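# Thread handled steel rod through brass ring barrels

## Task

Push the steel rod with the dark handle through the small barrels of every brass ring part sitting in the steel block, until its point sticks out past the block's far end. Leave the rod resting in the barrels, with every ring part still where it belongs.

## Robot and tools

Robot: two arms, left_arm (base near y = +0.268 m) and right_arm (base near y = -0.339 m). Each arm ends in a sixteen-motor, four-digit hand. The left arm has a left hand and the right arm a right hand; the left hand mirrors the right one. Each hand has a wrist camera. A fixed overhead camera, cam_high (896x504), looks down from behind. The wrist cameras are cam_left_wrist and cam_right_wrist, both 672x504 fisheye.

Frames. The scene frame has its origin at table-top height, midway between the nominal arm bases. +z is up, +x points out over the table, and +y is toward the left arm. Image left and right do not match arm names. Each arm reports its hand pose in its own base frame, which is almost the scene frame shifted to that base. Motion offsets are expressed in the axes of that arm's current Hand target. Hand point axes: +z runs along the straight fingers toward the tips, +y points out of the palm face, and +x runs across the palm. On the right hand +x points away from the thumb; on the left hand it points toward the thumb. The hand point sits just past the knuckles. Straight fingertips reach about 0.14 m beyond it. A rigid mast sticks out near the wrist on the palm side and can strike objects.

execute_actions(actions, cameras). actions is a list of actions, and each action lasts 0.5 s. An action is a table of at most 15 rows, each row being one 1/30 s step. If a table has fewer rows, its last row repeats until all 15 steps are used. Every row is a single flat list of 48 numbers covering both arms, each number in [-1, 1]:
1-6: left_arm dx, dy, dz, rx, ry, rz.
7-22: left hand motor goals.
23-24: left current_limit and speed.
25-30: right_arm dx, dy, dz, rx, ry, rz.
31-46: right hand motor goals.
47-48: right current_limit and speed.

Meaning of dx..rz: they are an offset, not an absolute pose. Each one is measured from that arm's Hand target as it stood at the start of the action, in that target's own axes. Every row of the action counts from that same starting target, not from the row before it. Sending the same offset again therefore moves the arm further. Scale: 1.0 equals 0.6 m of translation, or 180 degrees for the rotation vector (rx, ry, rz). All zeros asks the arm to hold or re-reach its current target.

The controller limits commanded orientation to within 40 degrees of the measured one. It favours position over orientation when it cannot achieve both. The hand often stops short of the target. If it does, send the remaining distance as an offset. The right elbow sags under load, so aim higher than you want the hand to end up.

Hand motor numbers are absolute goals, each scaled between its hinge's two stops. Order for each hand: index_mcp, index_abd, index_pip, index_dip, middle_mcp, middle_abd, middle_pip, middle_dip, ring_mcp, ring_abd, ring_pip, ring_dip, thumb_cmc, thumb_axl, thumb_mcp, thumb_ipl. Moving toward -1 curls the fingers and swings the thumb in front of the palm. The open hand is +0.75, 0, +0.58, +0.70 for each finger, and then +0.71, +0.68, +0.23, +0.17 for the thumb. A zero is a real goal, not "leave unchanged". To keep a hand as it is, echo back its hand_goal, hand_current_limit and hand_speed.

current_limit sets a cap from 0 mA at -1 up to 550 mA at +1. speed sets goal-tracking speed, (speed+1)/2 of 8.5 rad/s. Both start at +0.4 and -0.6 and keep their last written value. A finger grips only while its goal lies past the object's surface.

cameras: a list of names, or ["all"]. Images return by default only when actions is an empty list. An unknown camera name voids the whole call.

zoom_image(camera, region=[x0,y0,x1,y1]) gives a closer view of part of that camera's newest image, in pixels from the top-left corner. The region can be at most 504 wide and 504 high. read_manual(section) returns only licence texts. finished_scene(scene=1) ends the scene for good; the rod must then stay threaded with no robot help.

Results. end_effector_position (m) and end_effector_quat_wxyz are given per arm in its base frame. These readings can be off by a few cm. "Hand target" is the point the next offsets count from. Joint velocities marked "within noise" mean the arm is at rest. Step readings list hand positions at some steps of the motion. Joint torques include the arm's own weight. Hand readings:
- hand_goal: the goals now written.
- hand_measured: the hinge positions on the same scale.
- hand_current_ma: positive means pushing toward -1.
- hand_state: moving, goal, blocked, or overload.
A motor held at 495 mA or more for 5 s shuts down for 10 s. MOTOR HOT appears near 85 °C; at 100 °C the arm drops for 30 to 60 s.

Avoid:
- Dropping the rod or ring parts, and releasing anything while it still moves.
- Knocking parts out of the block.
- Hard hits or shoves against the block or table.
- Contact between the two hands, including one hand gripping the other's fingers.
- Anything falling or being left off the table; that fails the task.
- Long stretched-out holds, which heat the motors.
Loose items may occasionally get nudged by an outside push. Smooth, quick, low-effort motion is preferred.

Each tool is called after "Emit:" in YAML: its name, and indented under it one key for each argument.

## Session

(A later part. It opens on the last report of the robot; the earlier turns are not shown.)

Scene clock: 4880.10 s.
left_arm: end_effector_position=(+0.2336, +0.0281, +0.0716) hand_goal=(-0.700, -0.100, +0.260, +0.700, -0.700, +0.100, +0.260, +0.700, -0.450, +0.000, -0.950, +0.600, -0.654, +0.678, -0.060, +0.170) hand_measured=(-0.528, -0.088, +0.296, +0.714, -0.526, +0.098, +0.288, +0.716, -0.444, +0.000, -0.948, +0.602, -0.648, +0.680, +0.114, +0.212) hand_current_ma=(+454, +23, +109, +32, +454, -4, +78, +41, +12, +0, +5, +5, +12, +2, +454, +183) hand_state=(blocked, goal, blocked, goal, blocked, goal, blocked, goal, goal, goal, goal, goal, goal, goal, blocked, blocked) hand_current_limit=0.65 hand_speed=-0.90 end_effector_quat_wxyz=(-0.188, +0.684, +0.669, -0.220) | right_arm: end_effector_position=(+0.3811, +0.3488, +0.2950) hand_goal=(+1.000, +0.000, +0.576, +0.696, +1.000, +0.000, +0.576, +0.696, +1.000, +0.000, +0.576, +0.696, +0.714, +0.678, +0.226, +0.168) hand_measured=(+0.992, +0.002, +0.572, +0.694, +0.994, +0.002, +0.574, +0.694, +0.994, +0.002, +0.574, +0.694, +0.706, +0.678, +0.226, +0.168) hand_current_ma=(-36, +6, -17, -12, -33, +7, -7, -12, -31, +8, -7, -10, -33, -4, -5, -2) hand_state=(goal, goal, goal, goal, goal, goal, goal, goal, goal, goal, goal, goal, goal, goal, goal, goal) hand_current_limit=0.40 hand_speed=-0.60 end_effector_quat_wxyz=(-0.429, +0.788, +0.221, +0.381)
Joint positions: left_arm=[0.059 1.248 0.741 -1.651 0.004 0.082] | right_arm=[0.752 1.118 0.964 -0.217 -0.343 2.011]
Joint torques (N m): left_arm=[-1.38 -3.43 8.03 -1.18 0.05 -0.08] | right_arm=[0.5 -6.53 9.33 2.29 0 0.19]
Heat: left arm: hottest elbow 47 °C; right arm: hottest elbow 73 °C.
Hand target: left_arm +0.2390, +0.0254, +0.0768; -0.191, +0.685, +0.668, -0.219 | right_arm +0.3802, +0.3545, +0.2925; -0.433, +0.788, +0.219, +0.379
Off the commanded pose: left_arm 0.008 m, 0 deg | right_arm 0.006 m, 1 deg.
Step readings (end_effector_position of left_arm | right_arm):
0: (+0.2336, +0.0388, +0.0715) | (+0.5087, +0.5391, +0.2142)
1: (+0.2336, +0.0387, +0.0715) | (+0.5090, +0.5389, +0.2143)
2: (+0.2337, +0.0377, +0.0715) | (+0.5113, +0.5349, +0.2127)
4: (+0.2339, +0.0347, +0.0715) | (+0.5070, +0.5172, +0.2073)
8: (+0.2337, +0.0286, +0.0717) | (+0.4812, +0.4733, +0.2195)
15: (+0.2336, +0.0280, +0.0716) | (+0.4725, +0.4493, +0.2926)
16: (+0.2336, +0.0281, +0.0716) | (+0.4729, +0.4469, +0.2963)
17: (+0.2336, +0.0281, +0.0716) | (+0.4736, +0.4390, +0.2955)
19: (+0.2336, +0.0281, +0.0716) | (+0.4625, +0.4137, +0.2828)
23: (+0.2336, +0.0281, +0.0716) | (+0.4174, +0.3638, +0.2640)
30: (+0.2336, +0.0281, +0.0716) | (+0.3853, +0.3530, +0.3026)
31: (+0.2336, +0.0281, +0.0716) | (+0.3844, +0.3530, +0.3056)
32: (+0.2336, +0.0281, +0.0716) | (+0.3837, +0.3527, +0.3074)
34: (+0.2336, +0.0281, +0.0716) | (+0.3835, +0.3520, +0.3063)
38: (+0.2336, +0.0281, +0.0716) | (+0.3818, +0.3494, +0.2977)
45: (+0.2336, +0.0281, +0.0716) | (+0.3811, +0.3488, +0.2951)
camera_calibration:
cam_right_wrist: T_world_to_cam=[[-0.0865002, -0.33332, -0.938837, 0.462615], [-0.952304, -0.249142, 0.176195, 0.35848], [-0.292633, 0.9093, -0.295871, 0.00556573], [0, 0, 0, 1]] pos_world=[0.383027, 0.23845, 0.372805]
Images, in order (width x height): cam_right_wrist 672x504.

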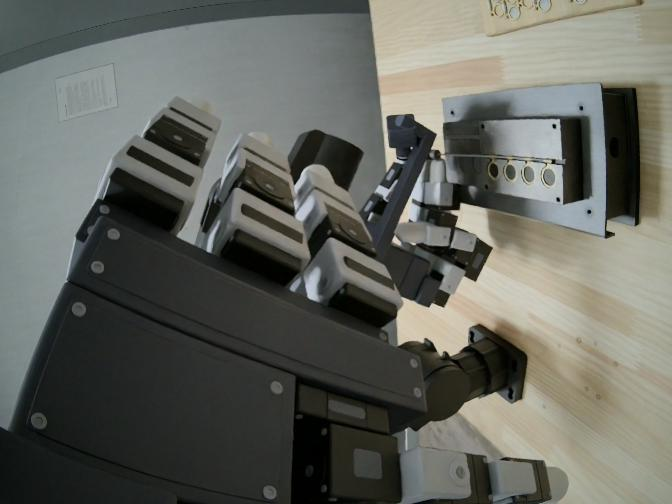

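Emit:
execute_actions:
  actions:
    - [[-0.0034,0,0.0001,0.0002,0,0,-0.70,-0.1,0.26,0.7,-0.70,0.1,0.26,0.7,-0.45,0,-0.95,0.6,-0.655,0.678,-0.06,0.17,0.65,-0.9,0,0,0,0,0,0,1,0,0.576,0.696,1,0,0.576,0.696,1,0,0.576,0.696,0.714,0.678,0.226,0.168,0.4,-0.6]]
  cameras: ["cam_right_wrist"]

Emit:
zoom_image:
  camera: "cam_right_wrist"
  region: [520, 152, 556, 179]

Scene clock: 4916.00 s.
left_arm: end_effector_position=(+0.2337, +0.0264, +0.0716) hand_goal=(-0.700, -0.100, +0.260, +0.700, -0.700, +0.100, +0.260, +0.700, -0.450, +0.000, -0.950, +0.600, -0.654, +0.678, -0.060, +0.170) hand_measured=(-0.528, -0.088, +0.296, +0.714, -0.526, +0.098, +0.288, +0.716, -0.444, +0.000, -0.948, +0.602, -0.648, +0.680, +0.114, +0.212) hand_current_ma=(+454, +23, +109, +32, +454, -4, +78, +41, +12, +0, +5, +5, +12, +2, +454, +183) hand_state=(blocked, goal, blocked, goal, blocked, goal, blocked, goal, goal, goal, goal, goal, goal, goal, blocked, blocked) hand_current_limit=0.65 hand_speed=-0.90 end_effector_quat_wxyz=(-0.188, +0.684, +0.669, -0.220) | right_arm: end_effector_position=(+0.3810, +0.3488, +0.2950) hand_goal=(+1.000, +0.000, +0.576, +0.696, +1.000, +0.000, +0.576, +0.696, +1.000, +0.000, +0.576, +0.696, +0.714, +0.678, +0.226, +0.168) hand_measured=(+0.992, +0.002, +0.572, +0.694, +0.994, +0.002, +0.574, +0.694, +0.994, +0.002, +0.574, +0.694, +0.706, +0.678, +0.226, +0.168) hand_current_ma=(-36, +6, -17, -12, -33, +7, -7, -12, -31, +8, -7, -10, -33, -4, -5, -2) hand_state=(goal, goal, goal, goal, goal, goal, goal, goal, goal, goal, goal, goal, goal, goal, goal, goal) hand_current_limit=0.40 hand_speed=-0.60 end_effector_quat_wxyz=(-0.429, +0.789, +0.221, +0.381)
Joint positions: left_arm=[0.052 1.248 0.741 -1.651 0.008 0.076] | right_arm=[0.752 1.118 0.964 -0.217 -0.343 2.011]
Joint torques (N m): left_arm=[-1.32 -3.43 8.05 -1.16 0.08 -0.08] | right_arm=[0.44 -6.83 9.33 2.26 0.01 0.19]
Heat: left arm: hottest elbow 47 °C; right arm: hottest elbow 72 °C.
Hand target: left_arm +0.2389, +0.0234, +0.0769; -0.191, +0.685, +0.668, -0.219 | right_arm +0.3802, +0.3545, +0.2925; -0.433, +0.788, +0.219, +0.379
Off the commanded pose: left_arm 0.008 m, 0 deg | right_arm 0.006 m, 1 deg.
Step readings (end_effector_position of left_arm | right_arm):
0: (+0.2336, +0.0281, +0.0716) | (+0.3810, +0.3488, +0.2950)
1: (+0.2336, +0.0281, +0.0716) | (+0.3810, +0.3488, +0.2950)
2: (+0.2336, +0.0280, +0.0716) | (+0.3810, +0.3488, +0.2950)
4: (+0.2336, +0.0273, +0.0716) | (+0.3810, +0.3488, +0.2950)
8: (+0.2337, +0.0265, +0.0716) | (+0.3810, +0.3488, +0.2950)
15: (+0.2337, +0.0264, +0.0716) | (+0.3810, +0.3488, +0.2950)
camera_calibration:
cam_right_wrist: T_world_to_cam=[[-0.0868734, -0.33321, -0.938842, 0.462641], [-0.952302, -0.248953, 0.176476, 0.358347], [-0.292531, 0.909392, -0.295689, 0.0054071], [0, 0, 0, 1]] pos_world=[0.383027, 0.238451, 0.372706]
Images, in order (width x height): cam_right_wrist 672x504.

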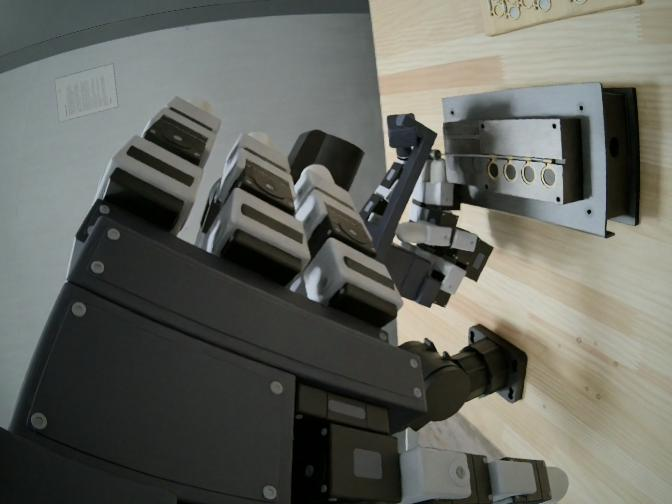

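Scaled by 14.000 from the camera's 672x504 image, which has a finer 960x720 frame.

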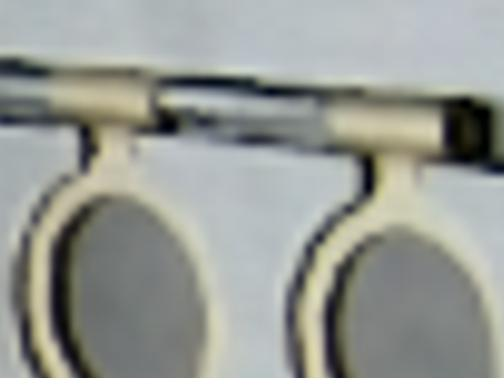

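Emit:
execute_actions:
  actions:
    - [[-0.0051,0,0.0001,0.0003,0,0,-0.70,-0.1,0.26,0.7,-0.70,0.1,0.26,0.7,-0.45,0,-0.95,0.6,-0.655,0.678,-0.06,0.17,0.65,-0.9,0,0,0,0,0,0,1,0,0.576,0.696,1,0,0.576,0.696,1,0,0.576,0.696,0.714,0.678,0.226,0.168,0.4,-0.6]]
  cameras: ["cam_right_wrist"]

Emit:
zoom_image:
  camera: "cam_right_wrist"
  region: [520, 152, 556, 179]

Emit:
zoom_image:
  camera: "cam_right_wrist"
  region: [416, 135, 486, 185]

Scene clock: 4922.97 s.
left_arm: end_effector_position=(+0.2338, +0.0234, +0.0716) hand_goal=(-0.700, -0.100, +0.260, +0.700, -0.700, +0.100, +0.260, +0.700, -0.450, +0.000, -0.950, +0.600, -0.654, +0.678, -0.060, +0.170) hand_measured=(-0.528, -0.088, +0.296, +0.714, -0.526, +0.098, +0.288, +0.716, -0.444, +0.000, -0.948, +0.602, -0.648, +0.680, +0.114, +0.212) hand_current_ma=(+454, +23, +109, +33, +454, -4, +78, +41, +12, +0, +5, +5, +12, +2, +454, +183) hand_state=(blocked, goal, blocked, goal, blocked, goal, blocked, goal, goal, goal, goal, goal, goal, goal, blocked, blocked) hand_current_limit=0.65 hand_speed=-0.90 end_effector_quat_wxyz=(-0.188, +0.684, +0.669, -0.220) | right_arm: end_effector_position=(+0.3810, +0.3488, +0.2950) hand_goal=(+1.000, +0.000, +0.576, +0.696, +1.000, +0.000, +0.576, +0.696, +1.000, +0.000, +0.576, +0.696, +0.714, +0.678, +0.226, +0.168) hand_measured=(+0.992, +0.002, +0.572, +0.694, +0.994, +0.002, +0.574, +0.694, +0.994, +0.002, +0.574, +0.694, +0.706, +0.678, +0.226, +0.168) hand_current_ma=(-36, +6, -17, -12, -33, +7, -7, -12, -31, +8, -7, -10, -33, -4, -5, -2) hand_state=(goal, goal, goal, goal, goal, goal, goal, goal, goal, goal, goal, goal, goal, goal, goal, goal) hand_current_limit=0.40 hand_speed=-0.60 end_effector_quat_wxyz=(-0.429, +0.789, +0.221, +0.381)
Joint positions: left_arm=[0.04 1.248 0.741 -1.651 0.015 0.066] | right_arm=[0.752 1.118 0.964 -0.217 -0.343 2.011]
Joint torques (N m): left_arm=[-1.49 -3.14 7.95 -1.16 0.07 -0.08] | right_arm=[0.5 -6.89 9.33 2.25 0.01 0.19]
Heat: left arm: hottest elbow 47 °C; right arm: hottest elbow 72 °C.
Hand target: left_arm +0.2388, +0.0203, +0.0769; -0.192, +0.685, +0.668, -0.219 | right_arm +0.3802, +0.3545, +0.2925; -0.433, +0.788, +0.219, +0.379
Off the commanded pose: left_arm 0.008 m, 0 deg | right_arm 0.006 m, 1 deg.
Step readings (end_effector_position of left_arm | right_arm):
0: (+0.2337, +0.0264, +0.0716) | (+0.3810, +0.3488, +0.2950)
1: (+0.2337, +0.0263, +0.0716) | (+0.3810, +0.3488, +0.2950)
2: (+0.2337, +0.0261, +0.0716) | (+0.3810, +0.3488, +0.2950)
4: (+0.2337, +0.0252, +0.0716) | (+0.3810, +0.3488, +0.2950)
8: (+0.2338, +0.0234, +0.0716) | (+0.3810, +0.3488, +0.2950)
15: (+0.2338, +0.0234, +0.0716) | (+0.3810, +0.3488, +0.2950)
camera_calibration:
cam_right_wrist: T_world_to_cam=[[-0.0868734, -0.33321, -0.938842, 0.462641], [-0.952302, -0.248953, 0.176476, 0.358347], [-0.292531, 0.909392, -0.295689, 0.0054071], [0, 0, 0, 1]] pos_world=[0.383027, 0.238451, 0.372706]
Images, in order (width x height): cam_right_wrist 672x504.

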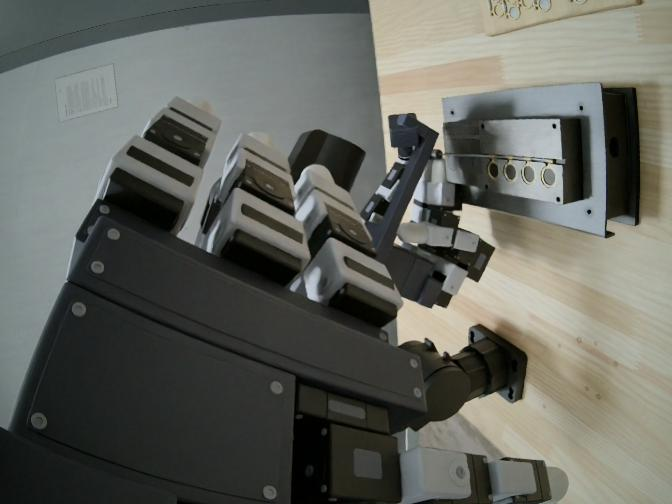

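Scaled by 14.000 from the camera's 672x504 image, which has a finer 960x720 frame.

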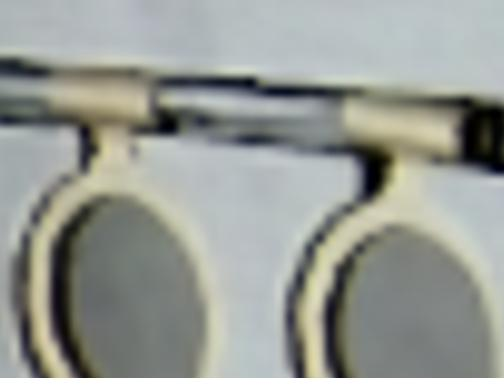

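Scaled by 7.200 from the camera's 672x504 image, which has a finer 960x720 frame.

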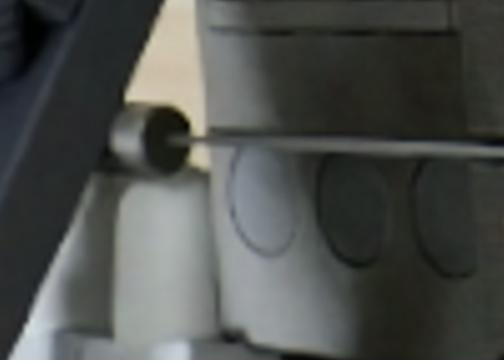

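Emit:
zoom_image:
  camera: "cam_right_wrist"
  region: [528, 152, 552, 170]

Scaled by 21.000 from the camera's 672x504 image, which has a finer 960x720 frame.

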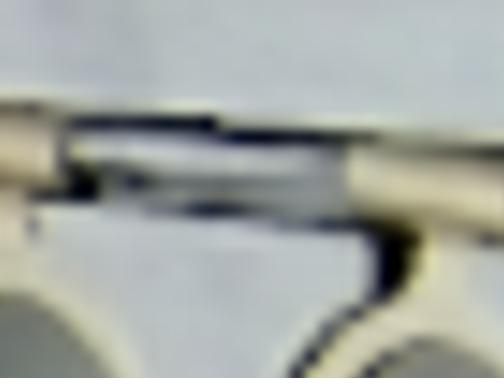

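Emit:
execute_actions:
  actions:
    - [[0.0152,-0.0009,0.0005,-0.0004,-0.0034,0.0001,-0.70,-0.1,0.26,0.7,-0.70,0.1,0.26,0.7,-0.45,0,-0.95,0.6,-0.655,0.678,-0.06,0.17,0.65,-0.9,0,0,0,0,0,0,1,0,0.576,0.696,1,0,0.576,0.696,1,0,0.576,0.696,0.714,0.678,0.226,0.168,0.4,-0.6]]
  cameras: ["cam_right_wrist"]

Emit:
zoom_image:
  camera: "cam_right_wrist"
  region: [528, 152, 552, 170]

Scene clock: 4969.00 s.
left_arm: end_effector_position=(+0.2337, +0.0262, +0.0717) hand_goal=(-0.700, -0.100, +0.260, +0.700, -0.700, +0.100, +0.260, +0.700, -0.450, +0.000, -0.950, +0.600, -0.654, +0.678, -0.060, +0.170) hand_measured=(-0.528, -0.088, +0.296, +0.714, -0.526, +0.098, +0.288, +0.716, -0.444, +0.000, -0.948, +0.602, -0.648, +0.680, +0.114, +0.212) hand_current_ma=(+454, +23, +110, +33, +454, -4, +78, +41, +12, +0, +5, +5, +12, +2, +454, +183) hand_state=(blocked, goal, blocked, goal, blocked, goal, blocked, goal, goal, goal, goal, goal, goal, goal, blocked, blocked) hand_current_limit=0.65 hand_speed=-0.90 end_effector_quat_wxyz=(-0.189, +0.686, +0.668, -0.219) | right_arm: end_effector_position=(+0.3810, +0.3488, +0.2950) hand_goal=(+1.000, +0.000, +0.576, +0.696, +1.000, +0.000, +0.576, +0.696, +1.000, +0.000, +0.576, +0.696, +0.714, +0.678, +0.226, +0.168) hand_measured=(+0.992, +0.002, +0.572, +0.694, +0.994, +0.002, +0.574, +0.694, +0.994, +0.002, +0.574, +0.694, +0.706, +0.678, +0.226, +0.168) hand_current_ma=(-36, +6, -17, -12, -33, +7, -7, -12, -31, +8, -7, -10, -33, -4, -5, -2) hand_state=(goal, goal, goal, goal, goal, goal, goal, goal, goal, goal, goal, goal, goal, goal, goal, goal) hand_current_limit=0.40 hand_speed=-0.60 end_effector_quat_wxyz=(-0.429, +0.789, +0.221, +0.381)
Joint positions: left_arm=[0.05 1.248 0.741 -1.651 0.006 0.078] | right_arm=[0.752 1.118 0.964 -0.217 -0.343 2.011]
Joint torques (N m): left_arm=[1.08 -3.14 8.02 -1.16 -0.08 0.15] | right_arm=[0.5 -6.89 9.36 2.28 0.01 0.2]
Heat: left arm: hottest elbow 47 °C; right arm: hottest elbow 70 °C.
Hand target: left_arm +0.2383, +0.0295, +0.0766; -0.188, +0.684, +0.669, -0.222 | right_arm +0.3802, +0.3545, +0.2925; -0.433, +0.788, +0.219, +0.379
Off the commanded pose: left_arm 0.007 m, 0 deg | right_arm 0.006 m, 1 deg.
Step readings (end_effector_position of left_arm | right_arm):
0: (+0.2338, +0.0234, +0.0716) | (+0.3810, +0.3488, +0.2950)
1: (+0.2338, +0.0234, +0.0716) | (+0.3810, +0.3488, +0.2950)
2: (+0.2338, +0.0234, +0.0717) | (+0.3810, +0.3488, +0.2950)
4: (+0.2338, +0.0240, +0.0717) | (+0.3810, +0.3488, +0.2950)
8: (+0.2338, +0.0250, +0.0717) | (+0.3810, +0.3488, +0.2950)
15: (+0.2337, +0.0262, +0.0717) | (+0.3810, +0.3488, +0.2950)
camera_calibration:
cam_right_wrist: T_world_to_cam=[[-0.0868734, -0.33321, -0.938842, 0.462641], [-0.952302, -0.248953, 0.176476, 0.358347], [-0.292531, 0.909392, -0.295689, 0.0054071], [0, 0, 0, 1]] pos_world=[0.383027, 0.238451, 0.372706]
Images, in order (width x height): cam_right_wrist 672x504.

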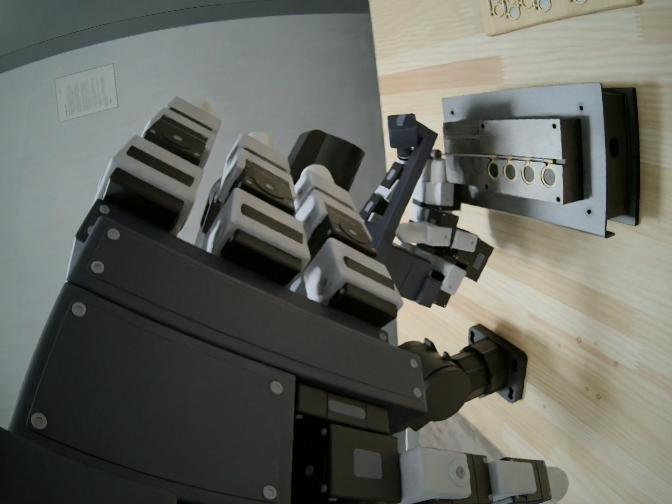

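Scaled by 21.000 from the camera's 672x504 image, which has a finer 960x720 frame.

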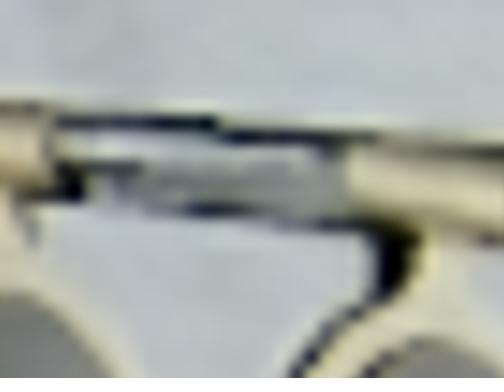

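Emit:
execute_actions:
  actions:
    - [[-0.01545,0.0011,-0.0003,0.0004,0.0037,0.0012,-0.70,-0.1,0.26,0.7,-0.70,0.1,0.26,0.7,-0.45,0,-0.95,0.6,-0.655,0.678,-0.06,0.17,0.65,-0.9,0,0,0,0,0,0,1,0,0.576,0.696,1,0,0.576,0.696,1,0,0.576,0.696,0.714,0.678,0.226,0.168,0.4,-0.6]]
  cameras: ["cam_right_wrist"]

Emit:
zoom_image:
  camera: "cam_right_wrist"
  region: [528, 152, 552, 170]

Scene clock: 4986.30 s.
left_arm: end_effector_position=(+0.2338, +0.0235, +0.0716) hand_goal=(-0.700, -0.100, +0.260, +0.700, -0.700, +0.100, +0.260, +0.700, -0.450, +0.000, -0.950, +0.600, -0.654, +0.678, -0.060, +0.170) hand_measured=(-0.528, -0.088, +0.296, +0.714, -0.526, +0.098, +0.288, +0.716, -0.444, +0.000, -0.948, +0.602, -0.648, +0.680, +0.114, +0.212) hand_current_ma=(+454, +23, +110, +33, +454, -4, +78, +41, +12, +0, +5, +5, +12, +2, +454, +183) hand_state=(blocked, goal, blocked, goal, blocked, goal, blocked, goal, goal, goal, goal, goal, goal, goal, blocked, blocked) hand_current_limit=0.65 hand_speed=-0.90 end_effector_quat_wxyz=(-0.188, +0.685, +0.669, -0.220) | right_arm: end_effector_position=(+0.3810, +0.3488, +0.2950) hand_goal=(+1.000, +0.000, +0.576, +0.696, +1.000, +0.000, +0.576, +0.696, +1.000, +0.000, +0.576, +0.696, +0.714, +0.678, +0.226, +0.168) hand_measured=(+0.992, +0.002, +0.572, +0.694, +0.994, +0.002, +0.574, +0.694, +0.994, +0.002, +0.574, +0.694, +0.706, +0.678, +0.226, +0.168) hand_current_ma=(-36, +6, -17, -12, -33, +7, -7, -12, -31, +8, -7, -10, -33, -4, -5, -2) hand_state=(goal, goal, goal, goal, goal, goal, goal, goal, goal, goal, goal, goal, goal, goal, goal, goal) hand_current_limit=0.40 hand_speed=-0.60 end_effector_quat_wxyz=(-0.429, +0.789, +0.221, +0.381)
Joint positions: left_arm=[0.041 1.248 0.741 -1.651 0.013 0.069] | right_arm=[0.752 1.118 0.964 -0.217 -0.343 2.011]
Joint torques (N m): left_arm=[-1.32 -3.14 8.05 -1.2 0.08 -0.05] | right_arm=[0.44 -6.89 9.33 2.28 0 0.19]
Heat: left arm: hottest elbow 47 °C; right arm: hottest elbow 70 °C.
Hand target: left_arm +0.2389, +0.0202, +0.0769; -0.191, +0.687, +0.666, -0.219 | right_arm +0.3802, +0.3545, +0.2925; -0.433, +0.788, +0.219, +0.379
Off the commanded pose: left_arm 0.008 m, 0 deg | right_arm 0.006 m, 1 deg.
Step readings (end_effector_position of left_arm | right_arm):
0: (+0.2337, +0.0262, +0.0717) | (+0.3810, +0.3488, +0.2950)
1: (+0.2337, +0.0262, +0.0717) | (+0.3810, +0.3488, +0.2950)
2: (+0.2337, +0.0261, +0.0716) | (+0.3810, +0.3488, +0.2950)
4: (+0.2337, +0.0256, +0.0716) | (+0.3810, +0.3488, +0.2950)
8: (+0.2338, +0.0244, +0.0716) | (+0.3810, +0.3488, +0.2950)
15: (+0.2338, +0.0234, +0.0716) | (+0.3810, +0.3488, +0.2950)
camera_calibration:
cam_right_wrist: T_world_to_cam=[[-0.0868734, -0.33321, -0.938842, 0.462641], [-0.952302, -0.248953, 0.176476, 0.358347], [-0.292531, 0.909392, -0.295689, 0.0054071], [0, 0, 0, 1]] pos_world=[0.383027, 0.238451, 0.372706]
Images, in order (width x height): cam_right_wrist 672x504.

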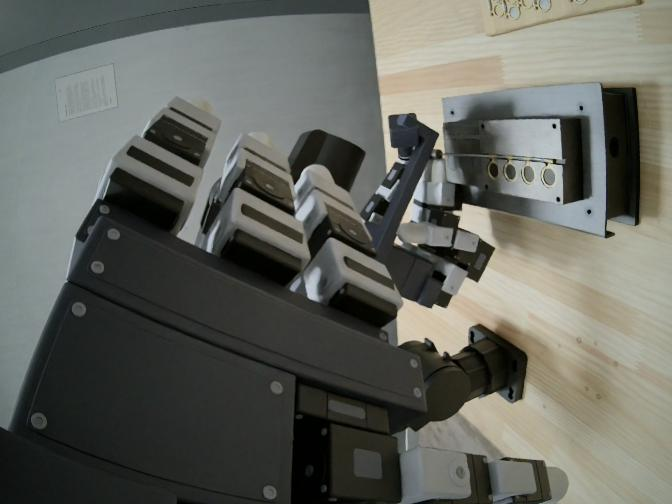

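Scaled by 21.000 from the camera's 672x504 image, which has a finer 960x720 frame.

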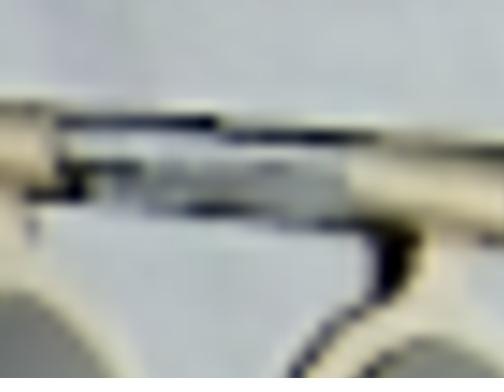

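Emit:
execute_actions:
  actions:
    - [[-0.0034,0,0.0001,0.0002,0,0,-0.70,-0.1,0.26,0.7,-0.70,0.1,0.26,0.7,-0.45,0,-0.95,0.6,-0.655,0.678,-0.06,0.17,0.65,-0.9,0,0,0,0,0,0,1,0,0.576,0.696,1,0,0.576,0.696,1,0,0.576,0.696,0.714,0.678,0.226,0.168,0.4,-0.6]]
  cameras: ["cam_right_wrist"]

Emit:
zoom_image:
  camera: "cam_right_wrist"
  region: [528, 152, 552, 170]

Scene clock: 4992.23 s.
left_arm: end_effector_position=(+0.2335, +0.0221, +0.0718) hand_goal=(-0.700, -0.100, +0.260, +0.700, -0.700, +0.100, +0.260, +0.700, -0.450, +0.000, -0.950, +0.600, -0.654, +0.678, -0.060, +0.170) hand_measured=(-0.528, -0.088, +0.296, +0.714, -0.526, +0.098, +0.288, +0.716, -0.444, +0.000, -0.948, +0.602, -0.648, +0.680, +0.114, +0.212) hand_current_ma=(+454, +23, +110, +33, +454, -4, +78, +41, +12, +0, +5, +5, +12, +2, +454, +183) hand_state=(blocked, goal, blocked, goal, blocked, goal, blocked, goal, goal, goal, goal, goal, goal, goal, blocked, blocked) hand_current_limit=0.65 hand_speed=-0.90 end_effector_quat_wxyz=(-0.189, +0.684, +0.670, -0.220) | right_arm: end_effector_position=(+0.3810, +0.3488, +0.2950) hand_goal=(+1.000, +0.000, +0.576, +0.696, +1.000, +0.000, +0.576, +0.696, +1.000, +0.000, +0.576, +0.696, +0.714, +0.678, +0.226, +0.168) hand_measured=(+0.992, +0.002, +0.572, +0.694, +0.994, +0.002, +0.574, +0.694, +0.994, +0.002, +0.574, +0.694, +0.706, +0.678, +0.226, +0.168) hand_current_ma=(-36, +6, -17, -12, -33, +7, -7, -12, -31, +8, -7, -10, -33, -4, -5, -2) hand_state=(goal, goal, goal, goal, goal, goal, goal, goal, goal, goal, goal, goal, goal, goal, goal, goal) hand_current_limit=0.40 hand_speed=-0.60 end_effector_quat_wxyz=(-0.429, +0.789, +0.221, +0.381)
Joint positions: left_arm=[0.034 1.248 0.741 -1.652 0.017 0.06] | right_arm=[0.752 1.118 0.964 -0.217 -0.343 2.011]
Joint torques (N m): left_arm=[-1.44 -3.14 8.08 -1.09 0.12 0] | right_arm=[0.44 -6.83 9.33 2.28 0.01 0.19]
Heat: left arm: hottest elbow 47 °C; right arm: hottest elbow 70 °C.
Hand target: left_arm +0.2389, +0.0181, +0.0769; -0.191, +0.687, +0.666, -0.219 | right_arm +0.3802, +0.3545, +0.2925; -0.433, +0.788, +0.219, +0.379
Off the commanded pose: left_arm 0.008 m, 1 deg | right_arm 0.006 m, 1 deg.
Step readings (end_effector_position of left_arm | right_arm):
0: (+0.2338, +0.0235, +0.0716) | (+0.3810, +0.3488, +0.2950)
1: (+0.2338, +0.0234, +0.0716) | (+0.3810, +0.3488, +0.2950)
2: (+0.2338, +0.0234, +0.0716) | (+0.3810, +0.3488, +0.2950)
4: (+0.2338, +0.0230, +0.0716) | (+0.3810, +0.3488, +0.2950)
8: (+0.2335, +0.0223, +0.0717) | (+0.3810, +0.3488, +0.2950)
15: (+0.2335, +0.0221, +0.0718) | (+0.3810, +0.3488, +0.2950)
camera_calibration:
cam_right_wrist: T_world_to_cam=[[-0.0868734, -0.33321, -0.938842, 0.462641], [-0.952302, -0.248953, 0.176476, 0.358347], [-0.292531, 0.909392, -0.295689, 0.0054071], [0, 0, 0, 1]] pos_world=[0.383027, 0.238451, 0.372706]
Images, in order (width x height): cam_right_wrist 672x504.

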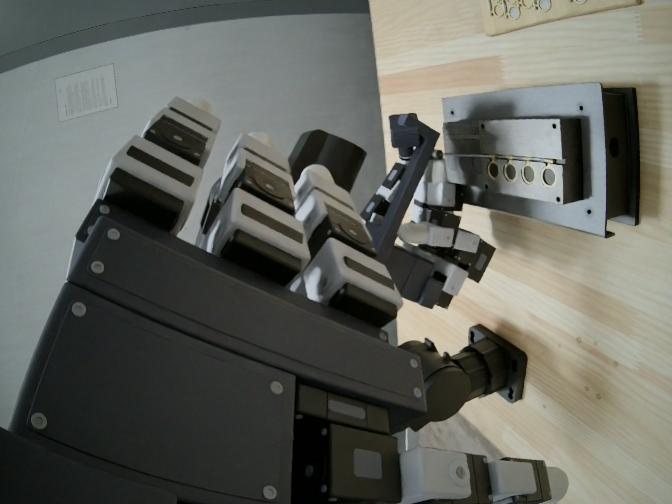

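Scaled by 21.000 from the camera's 672x504 image, which has a finer 960x720 frame.

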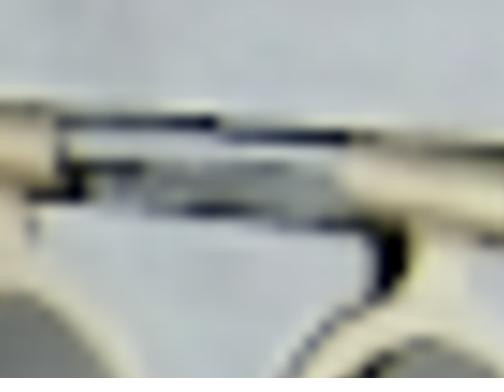

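Emit:
execute_actions:
  actions:
    - [[0,0,0,0,0,0,-0.70,-0.1,0.26,0.7,-0.70,0.1,0.26,0.7,-0.45,0,-0.95,0.6,-0.655,0.678,-0.06,0.17,0.65,-0.9,0.0587,0.0393,0.21,0.0985,-0.0644,-0.0421,1,0,0.576,0.696,1,0,0.576,0.696,1,0,0.576,0.696,0.714,0.678,0.226,0.168,0.4,-0.6]]
    - [[0,0,0,0,0,0,-0.70,-0.1,0.26,0.7,-0.70,0.1,0.26,0.7,-0.45,0,-0.95,0.6,-0.655,0.678,-0.06,0.17,0.65,-0.9,0.0363,0.0645,0.1837,0.0985,-0.0644,-0.0421,1,0,0.576,0.696,1,0,0.576,0.696,1,0,0.576,0.696,0.714,0.678,0.226,0.168,0.4,-0.6]]
    - [[0,0,0,0,0,0,-0.70,-0.1,0.26,0.7,-0.70,0.1,0.26,0.7,-0.45,0,-0.95,0.6,-0.655,0.678,-0.06,0.17,0.65,-0.9,0,0,0,0,0,0,1,0,0.576,0.696,1,0,0.576,0.696,1,0,0.576,0.696,0.714,0.678,0.226,0.168,0.4,-0.6]]
  cameras: ["cam_right_wrist"]

Emit:
zoom_image:
  camera: "cam_right_wrist"
  region: [460, 244, 530, 334]

Emit:
zoom_image:
  camera: "cam_right_wrist"
  region: [340, 70, 500, 260]

Scene clock: 5007.00 s.
left_arm: end_effector_position=(+0.2335, +0.0221, +0.0718) hand_goal=(-0.700, -0.100, +0.260, +0.700, -0.700, +0.100, +0.260, +0.700, -0.450, +0.000, -0.950, +0.600, -0.654, +0.678, -0.060, +0.170) hand_measured=(-0.528, -0.088, +0.296, +0.714, -0.526, +0.098, +0.288, +0.716, -0.444, +0.000, -0.948, +0.602, -0.648, +0.680, +0.114, +0.212) hand_current_ma=(+454, +23, +110, +33, +454, -4, +78, +41, +12, +0, +5, +5, +12, +2, +454, +183) hand_state=(blocked, goal, blocked, goal, blocked, goal, blocked, goal, goal, goal, goal, goal, goal, goal, blocked, blocked) hand_current_limit=0.65 hand_speed=-0.90 end_effector_quat_wxyz=(-0.189, +0.684, +0.670, -0.220) | right_arm: end_effector_position=(+0.4502, +0.4296, +0.2135) hand_goal=(+1.000, +0.000, +0.576, +0.696, +1.000, +0.000, +0.576, +0.696, +1.000, +0.000, +0.576, +0.696, +0.714, +0.678, +0.226, +0.168) hand_measured=(+0.992, +0.002, +0.572, +0.694, +0.992, +0.002, +0.574, +0.694, +0.992, +0.002, +0.574, +0.694, +0.706, +0.678, +0.226, +0.168) hand_current_ma=(-37, +6, -15, -12, -37, +7, -7, -12, -37, +8, -7, -10, -33, -4, -5, -2) hand_state=(goal, goal, goal, goal, goal, goal, goal, goal, goal, goal, goal, goal, goal, goal, goal, goal) hand_current_limit=0.40 hand_speed=-0.60 end_effector_quat_wxyz=(-0.495, +0.758, +0.339, +0.254)
Joint positions: left_arm=[0.034 1.248 0.741 -1.652 0.017 0.06] | right_arm=[0.654 1.518 1.178 -0.224 -0.779 1.828]
Joint torques (N m): left_arm=[-1.38 -3.19 8.05 -1.16 0.11 -0.03] | right_arm=[-0.26 -12.51 8.38 1.62 -0.35 0.15]
Heat: left arm: hottest elbow 47 °C; right arm: hottest elbow 69 °C.
Hand target: left_arm +0.2389, +0.0181, +0.0769; -0.191, +0.687, +0.666, -0.219 | right_arm +0.4506, +0.4296, +0.2091; -0.495, +0.761, +0.336, +0.253
Off the commanded pose: left_arm 0.008 m, 1 deg | right_arm 0.005 m, 1 deg.
Step readings (end_effector_position of left_arm | right_arm):
0: (+0.2335, +0.0221, +0.0718) | (+0.3810, +0.3488, +0.2950)
1: (+0.2335, +0.0221, +0.0718) | (+0.3804, +0.3499, +0.2947)
2: (+0.2335, +0.0221, +0.0718) | (+0.3777, +0.3577, +0.2924)
4: (+0.2335, +0.0221, +0.0718) | (+0.3782, +0.3803, +0.2892)
8: (+0.2335, +0.0221, +0.0718) | (+0.4124, +0.4190, +0.2594)
15: (+0.2335, +0.0221, +0.0718) | (+0.4506, +0.4293, +0.2091)
16: (+0.2335, +0.0221, +0.0718) | (+0.4510, +0.4299, +0.2098) HELD (not all sent) right_arm
17: (+0.2335, +0.0221, +0.0718) | (+0.4513, +0.4303, +0.2107) HELD (not all sent) right_arm
19: (+0.2335, +0.0221, +0.0718) | (+0.4509, +0.4300, +0.2141) HELD (not all sent) right_arm
23: (+0.2335, +0.0221, +0.0718) | (+0.4506, +0.4301, +0.2148) HELD (not all sent) right_arm
30: (+0.2335, +0.0221, +0.0718) | (+0.4504, +0.4298, +0.2140) HELD (not all sent) right_arm
31: (+0.2335, +0.0221, +0.0718) | (+0.4503, +0.4297, +0.2138)
32: (+0.2335, +0.0221, +0.0718) | (+0.4502, +0.4296, +0.2135)
34: (+0.2335, +0.0221, +0.0718) | (+0.4502, +0.4296, +0.2135)
38: (+0.2335, +0.0221, +0.0718) | (+0.4502, +0.4296, +0.2135)
45: (+0.2335, +0.0221, +0.0718) | (+0.4502, +0.4296, +0.2135)
HELD (not all sent) right_arm: steps 16 to 30.
pose unreachable (right arm): on one or more control steps of this call, first in action 1 (counted from 0), this arm could not follow its commanded pose, so it was not sent that pose on those steps. It may still have moved: this result reports where it is.
cause: moving toward the commanded pose would bring a part of the arm too close to another arm (a part of this arm just beyond joint 6 (wrist roll) and a part of the left arm just beyond its joint 4 (wrist pitch), at the place that arm is still heading or pushing toward).
camera_calibration:
cam_right_wrist: T_world_to_cam=[[-0.0572796, -0.374992, -0.925257, 0.4208], [-0.780142, -0.561497, 0.275862, 0.494298], [-0.622975, 0.737633, -0.260385, 0.143097], [0, 0, 0, 1]] pos_world=[0.498871, 0.32979, 0.29025]
Images, in order (width x height): cam_right_wrist 672x504.

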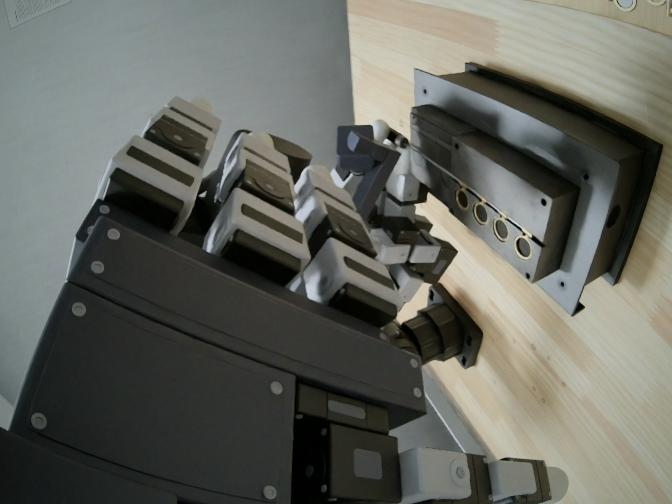

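Scaled by 5.600 from the camera's 672x504 image, which has a finer 960x720 frame.

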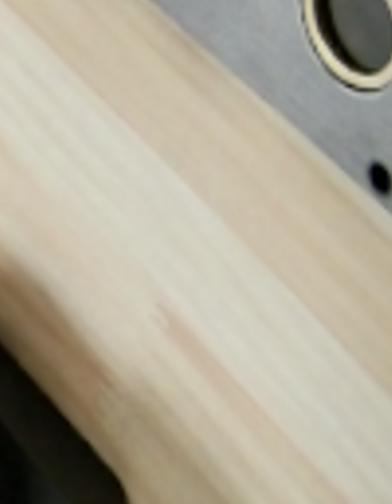

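Scaled by 2.653 from the camera's 672x504 image, which has a finer 960x720 frame.

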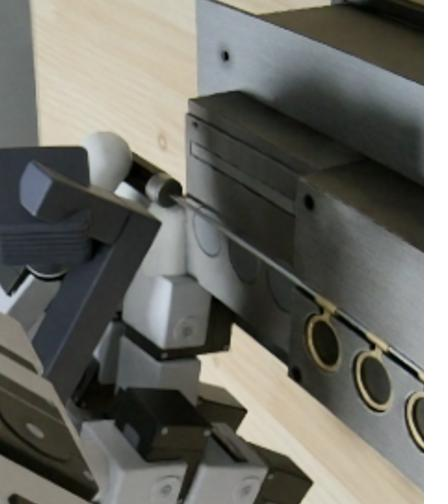

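Emit:
zoom_image:
  camera: "cam_right_wrist"
  region: [500, 200, 550, 250]

Emit:
zoom_image:
  camera: "cam_right_wrist"
  region: [450, 175, 520, 245]

Emit:
zoom_image:
  camera: "cam_right_wrist"
  region: [360, 110, 450, 200]

Scaled by 10.080 from the camera's 672x504 image, which has a finer 960x720 frame.

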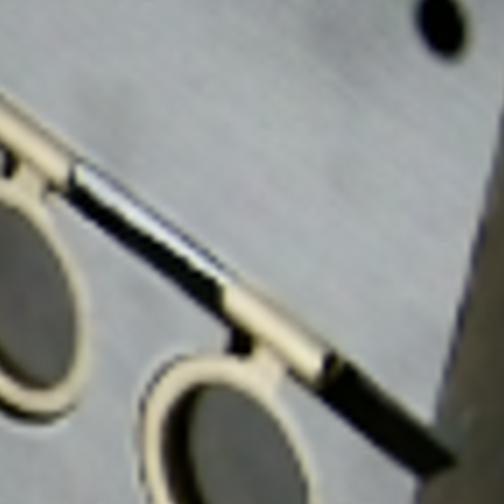

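Scaled by 7.200 from the camera's 672x504 image, which has a finer 960x720 frame.

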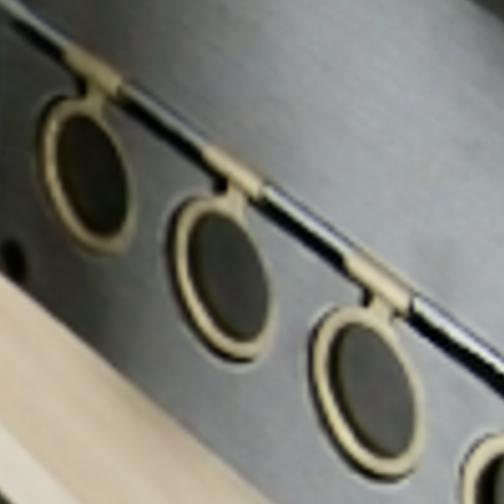

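Scaled by 5.600 from the camera's 672x504 image, which has a finer 960x720 frame.

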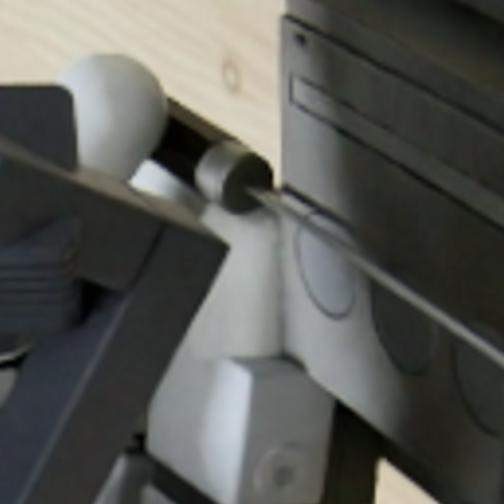

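Emit:
execute_actions:
  actions:
    - [[0.01047,-0.0006,0.0003,-0.0006,-0.0069,0,-0.70,-0.1,0.26,0.7,-0.70,0.1,0.26,0.7,-0.45,0,-0.95,0.6,-0.655,0.678,-0.06,0.17,0.65,-0.9,0.0022,0.0044,-0.0898,0,0,0,1,0,0.576,0.696,1,0,0.576,0.696,1,0,0.576,0.696,0.714,0.678,0.226,0.168,0.4,-0.6]]
  cameras: ["cam_right_wrist"]

Emit:
zoom_image:
  camera: "cam_right_wrist"
  region: [500, 200, 550, 250]

Scene clock: 5051.73 s.
left_arm: end_effector_position=(+0.2336, +0.0223, +0.0716) hand_goal=(-0.700, -0.100, +0.260, +0.700, -0.700, +0.100, +0.260, +0.700, -0.450, +0.000, -0.950, +0.600, -0.654, +0.678, -0.060, +0.170) hand_measured=(-0.528, -0.088, +0.296, +0.714, -0.526, +0.098, +0.288, +0.716, -0.444, +0.000, -0.948, +0.602, -0.648, +0.680, +0.114, +0.212) hand_current_ma=(+454, +23, +110, +33, +454, -4, +78, +41, +12, +0, +5, +5, +12, +2, +454, +183) hand_state=(blocked, goal, blocked, goal, blocked, goal, blocked, goal, goal, goal, goal, goal, goal, goal, blocked, blocked) hand_current_limit=0.65 hand_speed=-0.90 end_effector_quat_wxyz=(-0.187, +0.685, +0.668, -0.222) | right_arm: end_effector_position=(+0.4514, +0.3780, +0.2307) hand_goal=(+1.000, +0.000, +0.576, +0.696, +1.000, +0.000, +0.576, +0.696, +1.000, +0.000, +0.576, +0.696, +0.714, +0.678, +0.226, +0.168) hand_measured=(+0.992, +0.002, +0.572, +0.694, +0.992, +0.002, +0.574, +0.694, +0.992, +0.002, +0.574, +0.694, +0.706, +0.678, +0.226, +0.168) hand_current_ma=(-37, +6, -15, -12, -37, +7, -7, -12, -37, +8, -7, -10, -33, -4, -5, -2) hand_state=(goal, goal, goal, goal, goal, goal, goal, goal, goal, goal, goal, goal, goal, goal, goal, goal) hand_current_limit=0.40 hand_speed=-0.60 end_effector_quat_wxyz=(-0.496, +0.761, +0.330, +0.254)
Joint positions: left_arm=[0.039 1.248 0.741 -1.652 0.018 0.071] | right_arm=[0.565 1.433 1.14 -0.313 -0.846 1.78]
Joint torques (N m): left_arm=[1.38 -3.55 8.05 -1.14 0.08 0.17] | right_arm=[-0.32 -11.81 8.7 0.95 -0.6 -0.06]
Heat: left arm: hottest elbow 47 °C; right arm: hottest elbow 67 °C.
Hand target: left_arm +0.2386, +0.0245, +0.0767; -0.184, +0.684, +0.668, -0.226 | right_arm +0.4508, +0.3794, +0.2292; -0.495, +0.761, +0.336, +0.253
Off the commanded pose: left_arm 0.007 m, 1 deg | right_arm 0.002 m, 1 deg.
Step readings (end_effector_position of left_arm | right_arm):
0: (+0.2335, +0.0221, +0.0718) | (+0.4502, +0.4296, +0.2135)
1: (+0.2335, +0.0221, +0.0718) | (+0.4502, +0.4294, +0.2133)
2: (+0.2335, +0.0221, +0.0718) | (+0.4493, +0.4286, +0.2133)
4: (+0.2335, +0.0221, +0.0718) | (+0.4443, +0.4223, +0.2120)
8: (+0.2335, +0.0221, +0.0717) | (+0.4442, +0.3959, +0.2163)
15: (+0.2336, +0.0222, +0.0717) | (+0.4521, +0.3782, +0.2313)
camera_calibration:
cam_right_wrist: T_world_to_cam=[[-0.0732444, -0.370369, -0.925993, 0.423051], [-0.785236, -0.551, 0.282494, 0.458343], [-0.614849, 0.747814, -0.250469, 0.176622], [0, 0, 0, 1]] pos_world=[0.499489, 0.277151, 0.306501]
Images, in order (width x height): cam_right_wrist 672x504.

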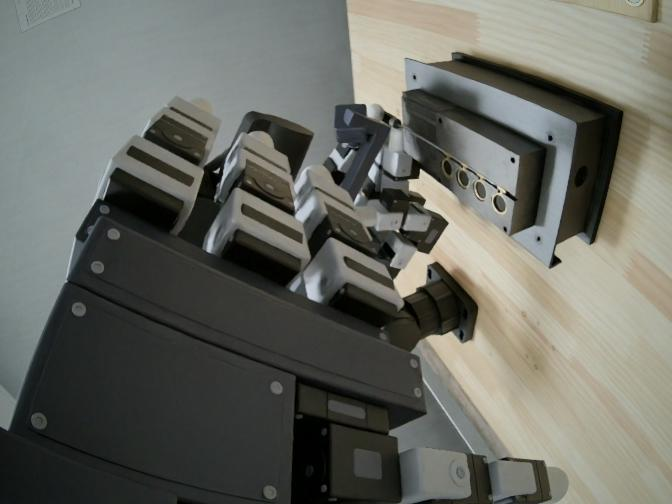

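Scaled by 10.080 from the camera's 672x504 image, which has a finer 960x720 frame.

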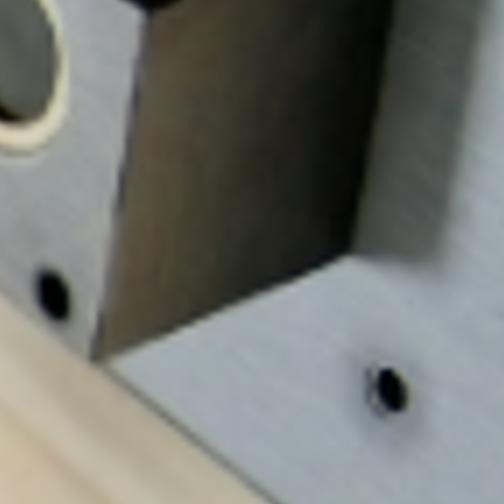

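Emit:
zoom_image:
  camera: "cam_right_wrist"
  region: [474, 168, 524, 218]

Emit:
zoom_image:
  camera: "cam_right_wrist"
  region: [440, 145, 490, 195]

Scaled by 10.080 from the camera's 672x504 image, which has a finer 960x720 frame.

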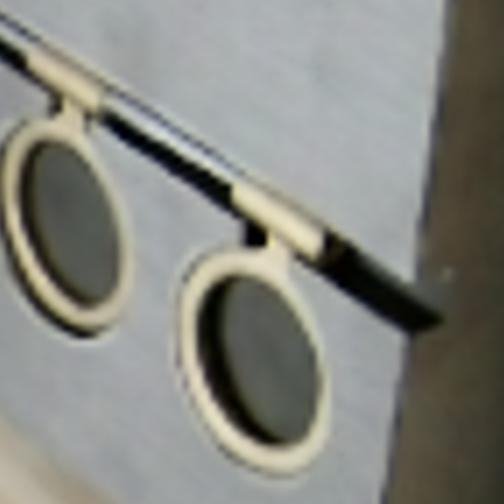

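Scaled by 10.080 from the camera's 672x504 image, which has a finer 960x720 frame.

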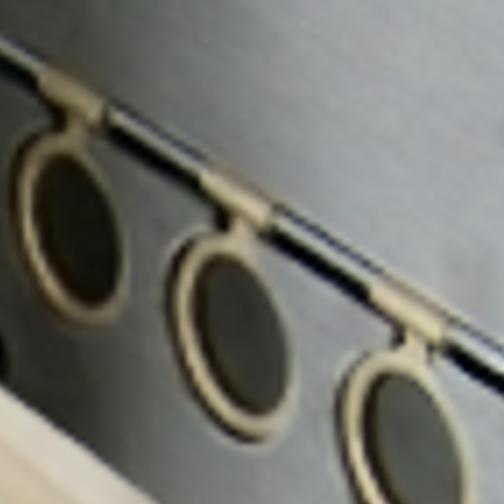

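Emit:
execute_actions:
  actions:
    - [[-0.01387,0.0007,0.0001,0.0007,0.0053,0.0008,-0.70,-0.1,0.26,0.7,-0.70,0.1,0.26,0.7,-0.45,0,-0.95,0.6,-0.655,0.678,-0.06,0.17,0.65,-0.9,0,0,0,0,0,0,1,0,0.576,0.696,1,0,0.576,0.696,1,0,0.576,0.696,0.714,0.678,0.226,0.168,0.4,-0.6]]
  cameras: ["cam_right_wrist"]

Emit:
zoom_image:
  camera: "cam_right_wrist"
  region: [474, 168, 524, 218]

Scene clock: 5069.60 s.
left_arm: end_effector_position=(+0.2333, +0.0214, +0.0718) hand_goal=(-0.700, -0.100, +0.260, +0.700, -0.700, +0.100, +0.260, +0.700, -0.450, +0.000, -0.950, +0.600, -0.654, +0.678, -0.060, +0.170) hand_measured=(-0.528, -0.088, +0.296, +0.714, -0.526, +0.098, +0.288, +0.716, -0.444, +0.000, -0.948, +0.602, -0.648, +0.680, +0.114, +0.212) hand_current_ma=(+454, +23, +110, +33, +454, -2, +78, +41, +12, +0, +5, +5, +12, +2, +454, +183) hand_state=(blocked, goal, blocked, goal, blocked, goal, blocked, goal, goal, goal, goal, goal, goal, goal, blocked, blocked) hand_current_limit=0.65 hand_speed=-0.90 end_effector_quat_wxyz=(-0.188, +0.682, +0.672, -0.221) | right_arm: end_effector_position=(+0.4514, +0.3780, +0.2305) hand_goal=(+1.000, +0.000, +0.576, +0.696, +1.000, +0.000, +0.576, +0.696, +1.000, +0.000, +0.576, +0.696, +0.714, +0.678, +0.226, +0.168) hand_measured=(+0.992, +0.002, +0.572, +0.694, +0.992, +0.002, +0.574, +0.694, +0.992, +0.002, +0.574, +0.694, +0.706, +0.678, +0.226, +0.168) hand_current_ma=(-37, +6, -15, -12, -37, +7, -7, -12, -37, +8, -7, -10, -33, -4, -5, -2) hand_state=(goal, goal, goal, goal, goal, goal, goal, goal, goal, goal, goal, goal, goal, goal, goal, goal) hand_current_limit=0.40 hand_speed=-0.60 end_effector_quat_wxyz=(-0.496, +0.761, +0.331, +0.254)
Joint positions: left_arm=[0.033 1.248 0.741 -1.652 0.022 0.054] | right_arm=[0.565 1.433 1.14 -0.314 -0.846 1.779]
Joint torques (N m): left_arm=[-1.38 -3.49 8.01 -1.1 0.2 0.02] | right_arm=[-0.03 -11.46 8.88 0.95 -0.62 -0.03]
Heat: left arm: hottest elbow 47 °C; right arm: hottest elbow 67 °C.
Hand target: left_arm +0.2389, +0.0161, +0.0769; -0.190, +0.687, +0.666, -0.221 | right_arm +0.4507, +0.3794, +0.2292; -0.495, +0.761, +0.336, +0.253
Off the commanded pose: left_arm 0.009 m, 1 deg | right_arm 0.002 m, 1 deg.
Step readings (end_effector_position of left_arm | right_arm):
0: (+0.2336, +0.0223, +0.0716) | (+0.4515, +0.3780, +0.2307)
1: (+0.2336, +0.0222, +0.0716) | (+0.4515, +0.3781, +0.2307)
2: (+0.2336, +0.0221, +0.0716) | (+0.4515, +0.3781, +0.2307)
4: (+0.2335, +0.0219, +0.0716) | (+0.4515, +0.3781, +0.2307)
8: (+0.2335, +0.0216, +0.0717) | (+0.4514, +0.3780, +0.2306)
15: (+0.2333, +0.0214, +0.0718) | (+0.4514, +0.3780, +0.2305)
camera_calibration:
cam_right_wrist: T_world_to_cam=[[-0.072964, -0.370977, -0.925771, 0.422908], [-0.784995, -0.551212, 0.282751, 0.45815], [-0.61519, 0.747357, -0.250996, 0.176995], [0, 0, 0, 1]] pos_world=[0.499388, 0.277148, 0.306399]
Images, in order (width x height): cam_right_wrist 672x504.

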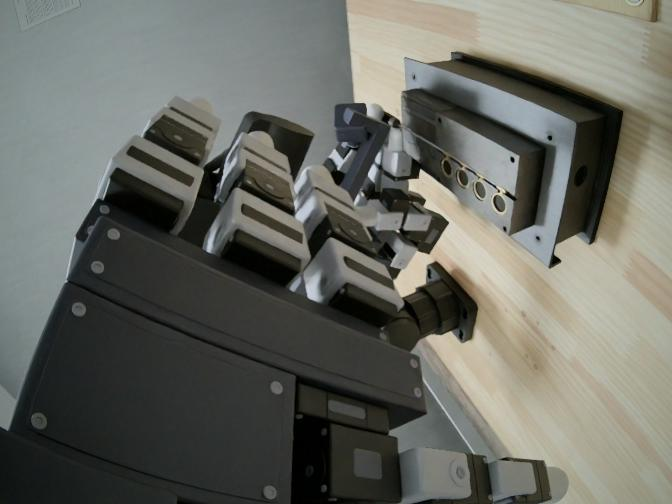

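Scaled by 10.080 from the camera's 672x504 image, which has a finer 960x720 frame.

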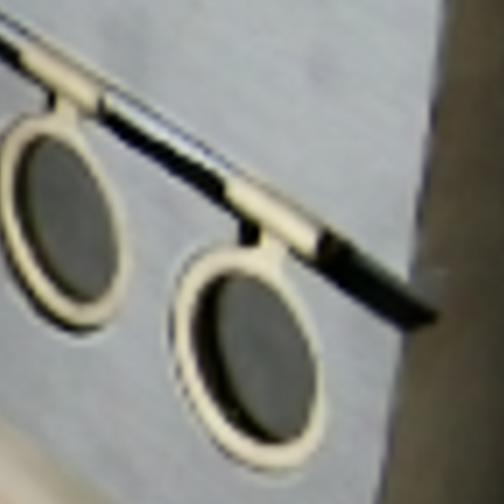

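Emit:
execute_actions:
  actions:
    - [[0.01882,-0.0012,0.0003,-0.0006,-0.0041,-0.0013,-0.70,-0.1,0.26,0.7,-0.70,0.1,0.26,0.7,-0.45,0,-0.95,0.6,-0.655,0.678,-0.06,0.17,0.65,-0.9,0,0,0,0,0,0,1,0,0.576,0.696,1,0,0.576,0.696,1,0,0.576,0.696,0.714,0.678,0.226,0.168,0.4,-0.6]]
  cameras: ["cam_right_wrist"]

Emit:
zoom_image:
  camera: "cam_right_wrist"
  region: [482, 174, 509, 194]

Scene clock: 5096.47 s.
left_arm: end_effector_position=(+0.2334, +0.0242, +0.0717) hand_goal=(-0.700, -0.100, +0.260, +0.700, -0.700, +0.100, +0.260, +0.700, -0.450, +0.000, -0.950, +0.600, -0.654, +0.678, -0.060, +0.170) hand_measured=(-0.528, -0.088, +0.296, +0.714, -0.526, +0.096, +0.288, +0.716, -0.444, +0.000, -0.948, +0.602, -0.648, +0.680, +0.114, +0.212) hand_current_ma=(+454, +22, +110, +33, +454, -4, +78, +41, +12, +0, +5, +5, +12, +2, +454, +183) hand_state=(blocked, goal, blocked, goal, blocked, goal, blocked, goal, goal, goal, goal, goal, goal, goal, blocked, blocked) hand_current_limit=0.65 hand_speed=-0.90 end_effector_quat_wxyz=(-0.187, +0.685, +0.668, -0.222) | right_arm: end_effector_position=(+0.4514, +0.3780, +0.2305) hand_goal=(+1.000, +0.000, +0.576, +0.696, +1.000, +0.000, +0.576, +0.696, +1.000, +0.000, +0.576, +0.696, +0.714, +0.678, +0.226, +0.168) hand_measured=(+0.992, +0.002, +0.572, +0.694, +0.992, +0.002, +0.574, +0.694, +0.992, +0.002, +0.574, +0.694, +0.706, +0.678, +0.226, +0.168) hand_current_ma=(-37, +6, -15, -12, -37, +7, -7, -12, -37, +8, -7, -10, -33, -4, -5, -2) hand_state=(goal, goal, goal, goal, goal, goal, goal, goal, goal, goal, goal, goal, goal, goal, goal, goal) hand_current_limit=0.40 hand_speed=-0.60 end_effector_quat_wxyz=(-0.496, +0.761, +0.331, +0.254)
Joint positions: left_arm=[0.047 1.248 0.741 -1.652 0.014 0.077] | right_arm=[0.565 1.433 1.14 -0.314 -0.846 1.779]
Joint torques (N m): left_arm=[1.32 -3.25 7.98 -1.14 -0.08 0.21] | right_arm=[-0.09 -11.46 8.88 0.98 -0.61 -0.03]
Heat: left arm: hottest elbow 47 °C; right arm: hottest elbow 67 °C.
Hand target: left_arm +0.2384, +0.0274, +0.0766; -0.185, +0.684, +0.669, -0.225 | right_arm +0.4507, +0.3794, +0.2292; -0.495, +0.761, +0.336, +0.253
Off the commanded pose: left_arm 0.008 m, 0 deg | right_arm 0.002 m, 1 deg.
Step readings (end_effector_position of left_arm | right_arm):
0: (+0.2333, +0.0214, +0.0718) | (+0.4514, +0.3780, +0.2305)
1: (+0.2333, +0.0214, +0.0718) | (+0.4514, +0.3780, +0.2305)
2: (+0.2333, +0.0216, +0.0718) | (+0.4514, +0.3780, +0.2305)
4: (+0.2334, +0.0220, +0.0718) | (+0.4514, +0.3780, +0.2305)
8: (+0.2334, +0.0233, +0.0717) | (+0.4514, +0.3780, +0.2305)
15: (+0.2334, +0.0243, +0.0717) | (+0.4514, +0.3780, +0.2305)
camera_calibration:
cam_right_wrist: T_world_to_cam=[[-0.072964, -0.370977, -0.925771, 0.422908], [-0.784995, -0.551212, 0.282751, 0.45815], [-0.61519, 0.747357, -0.250996, 0.176995], [0, 0, 0, 1]] pos_world=[0.499388, 0.277148, 0.306399]
Images, in order (width x height): cam_right_wrist 672x504.

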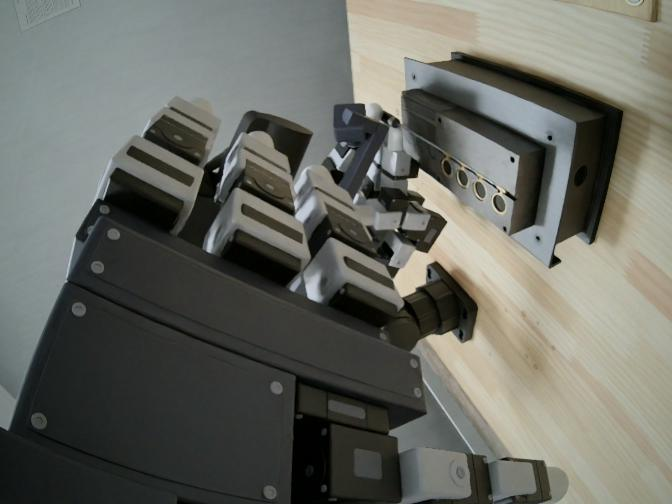

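Scaled by 18.667 from the camera's 672x504 image, which has a finer 960x720 frame.

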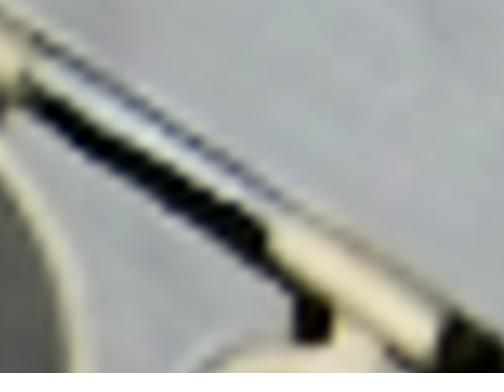

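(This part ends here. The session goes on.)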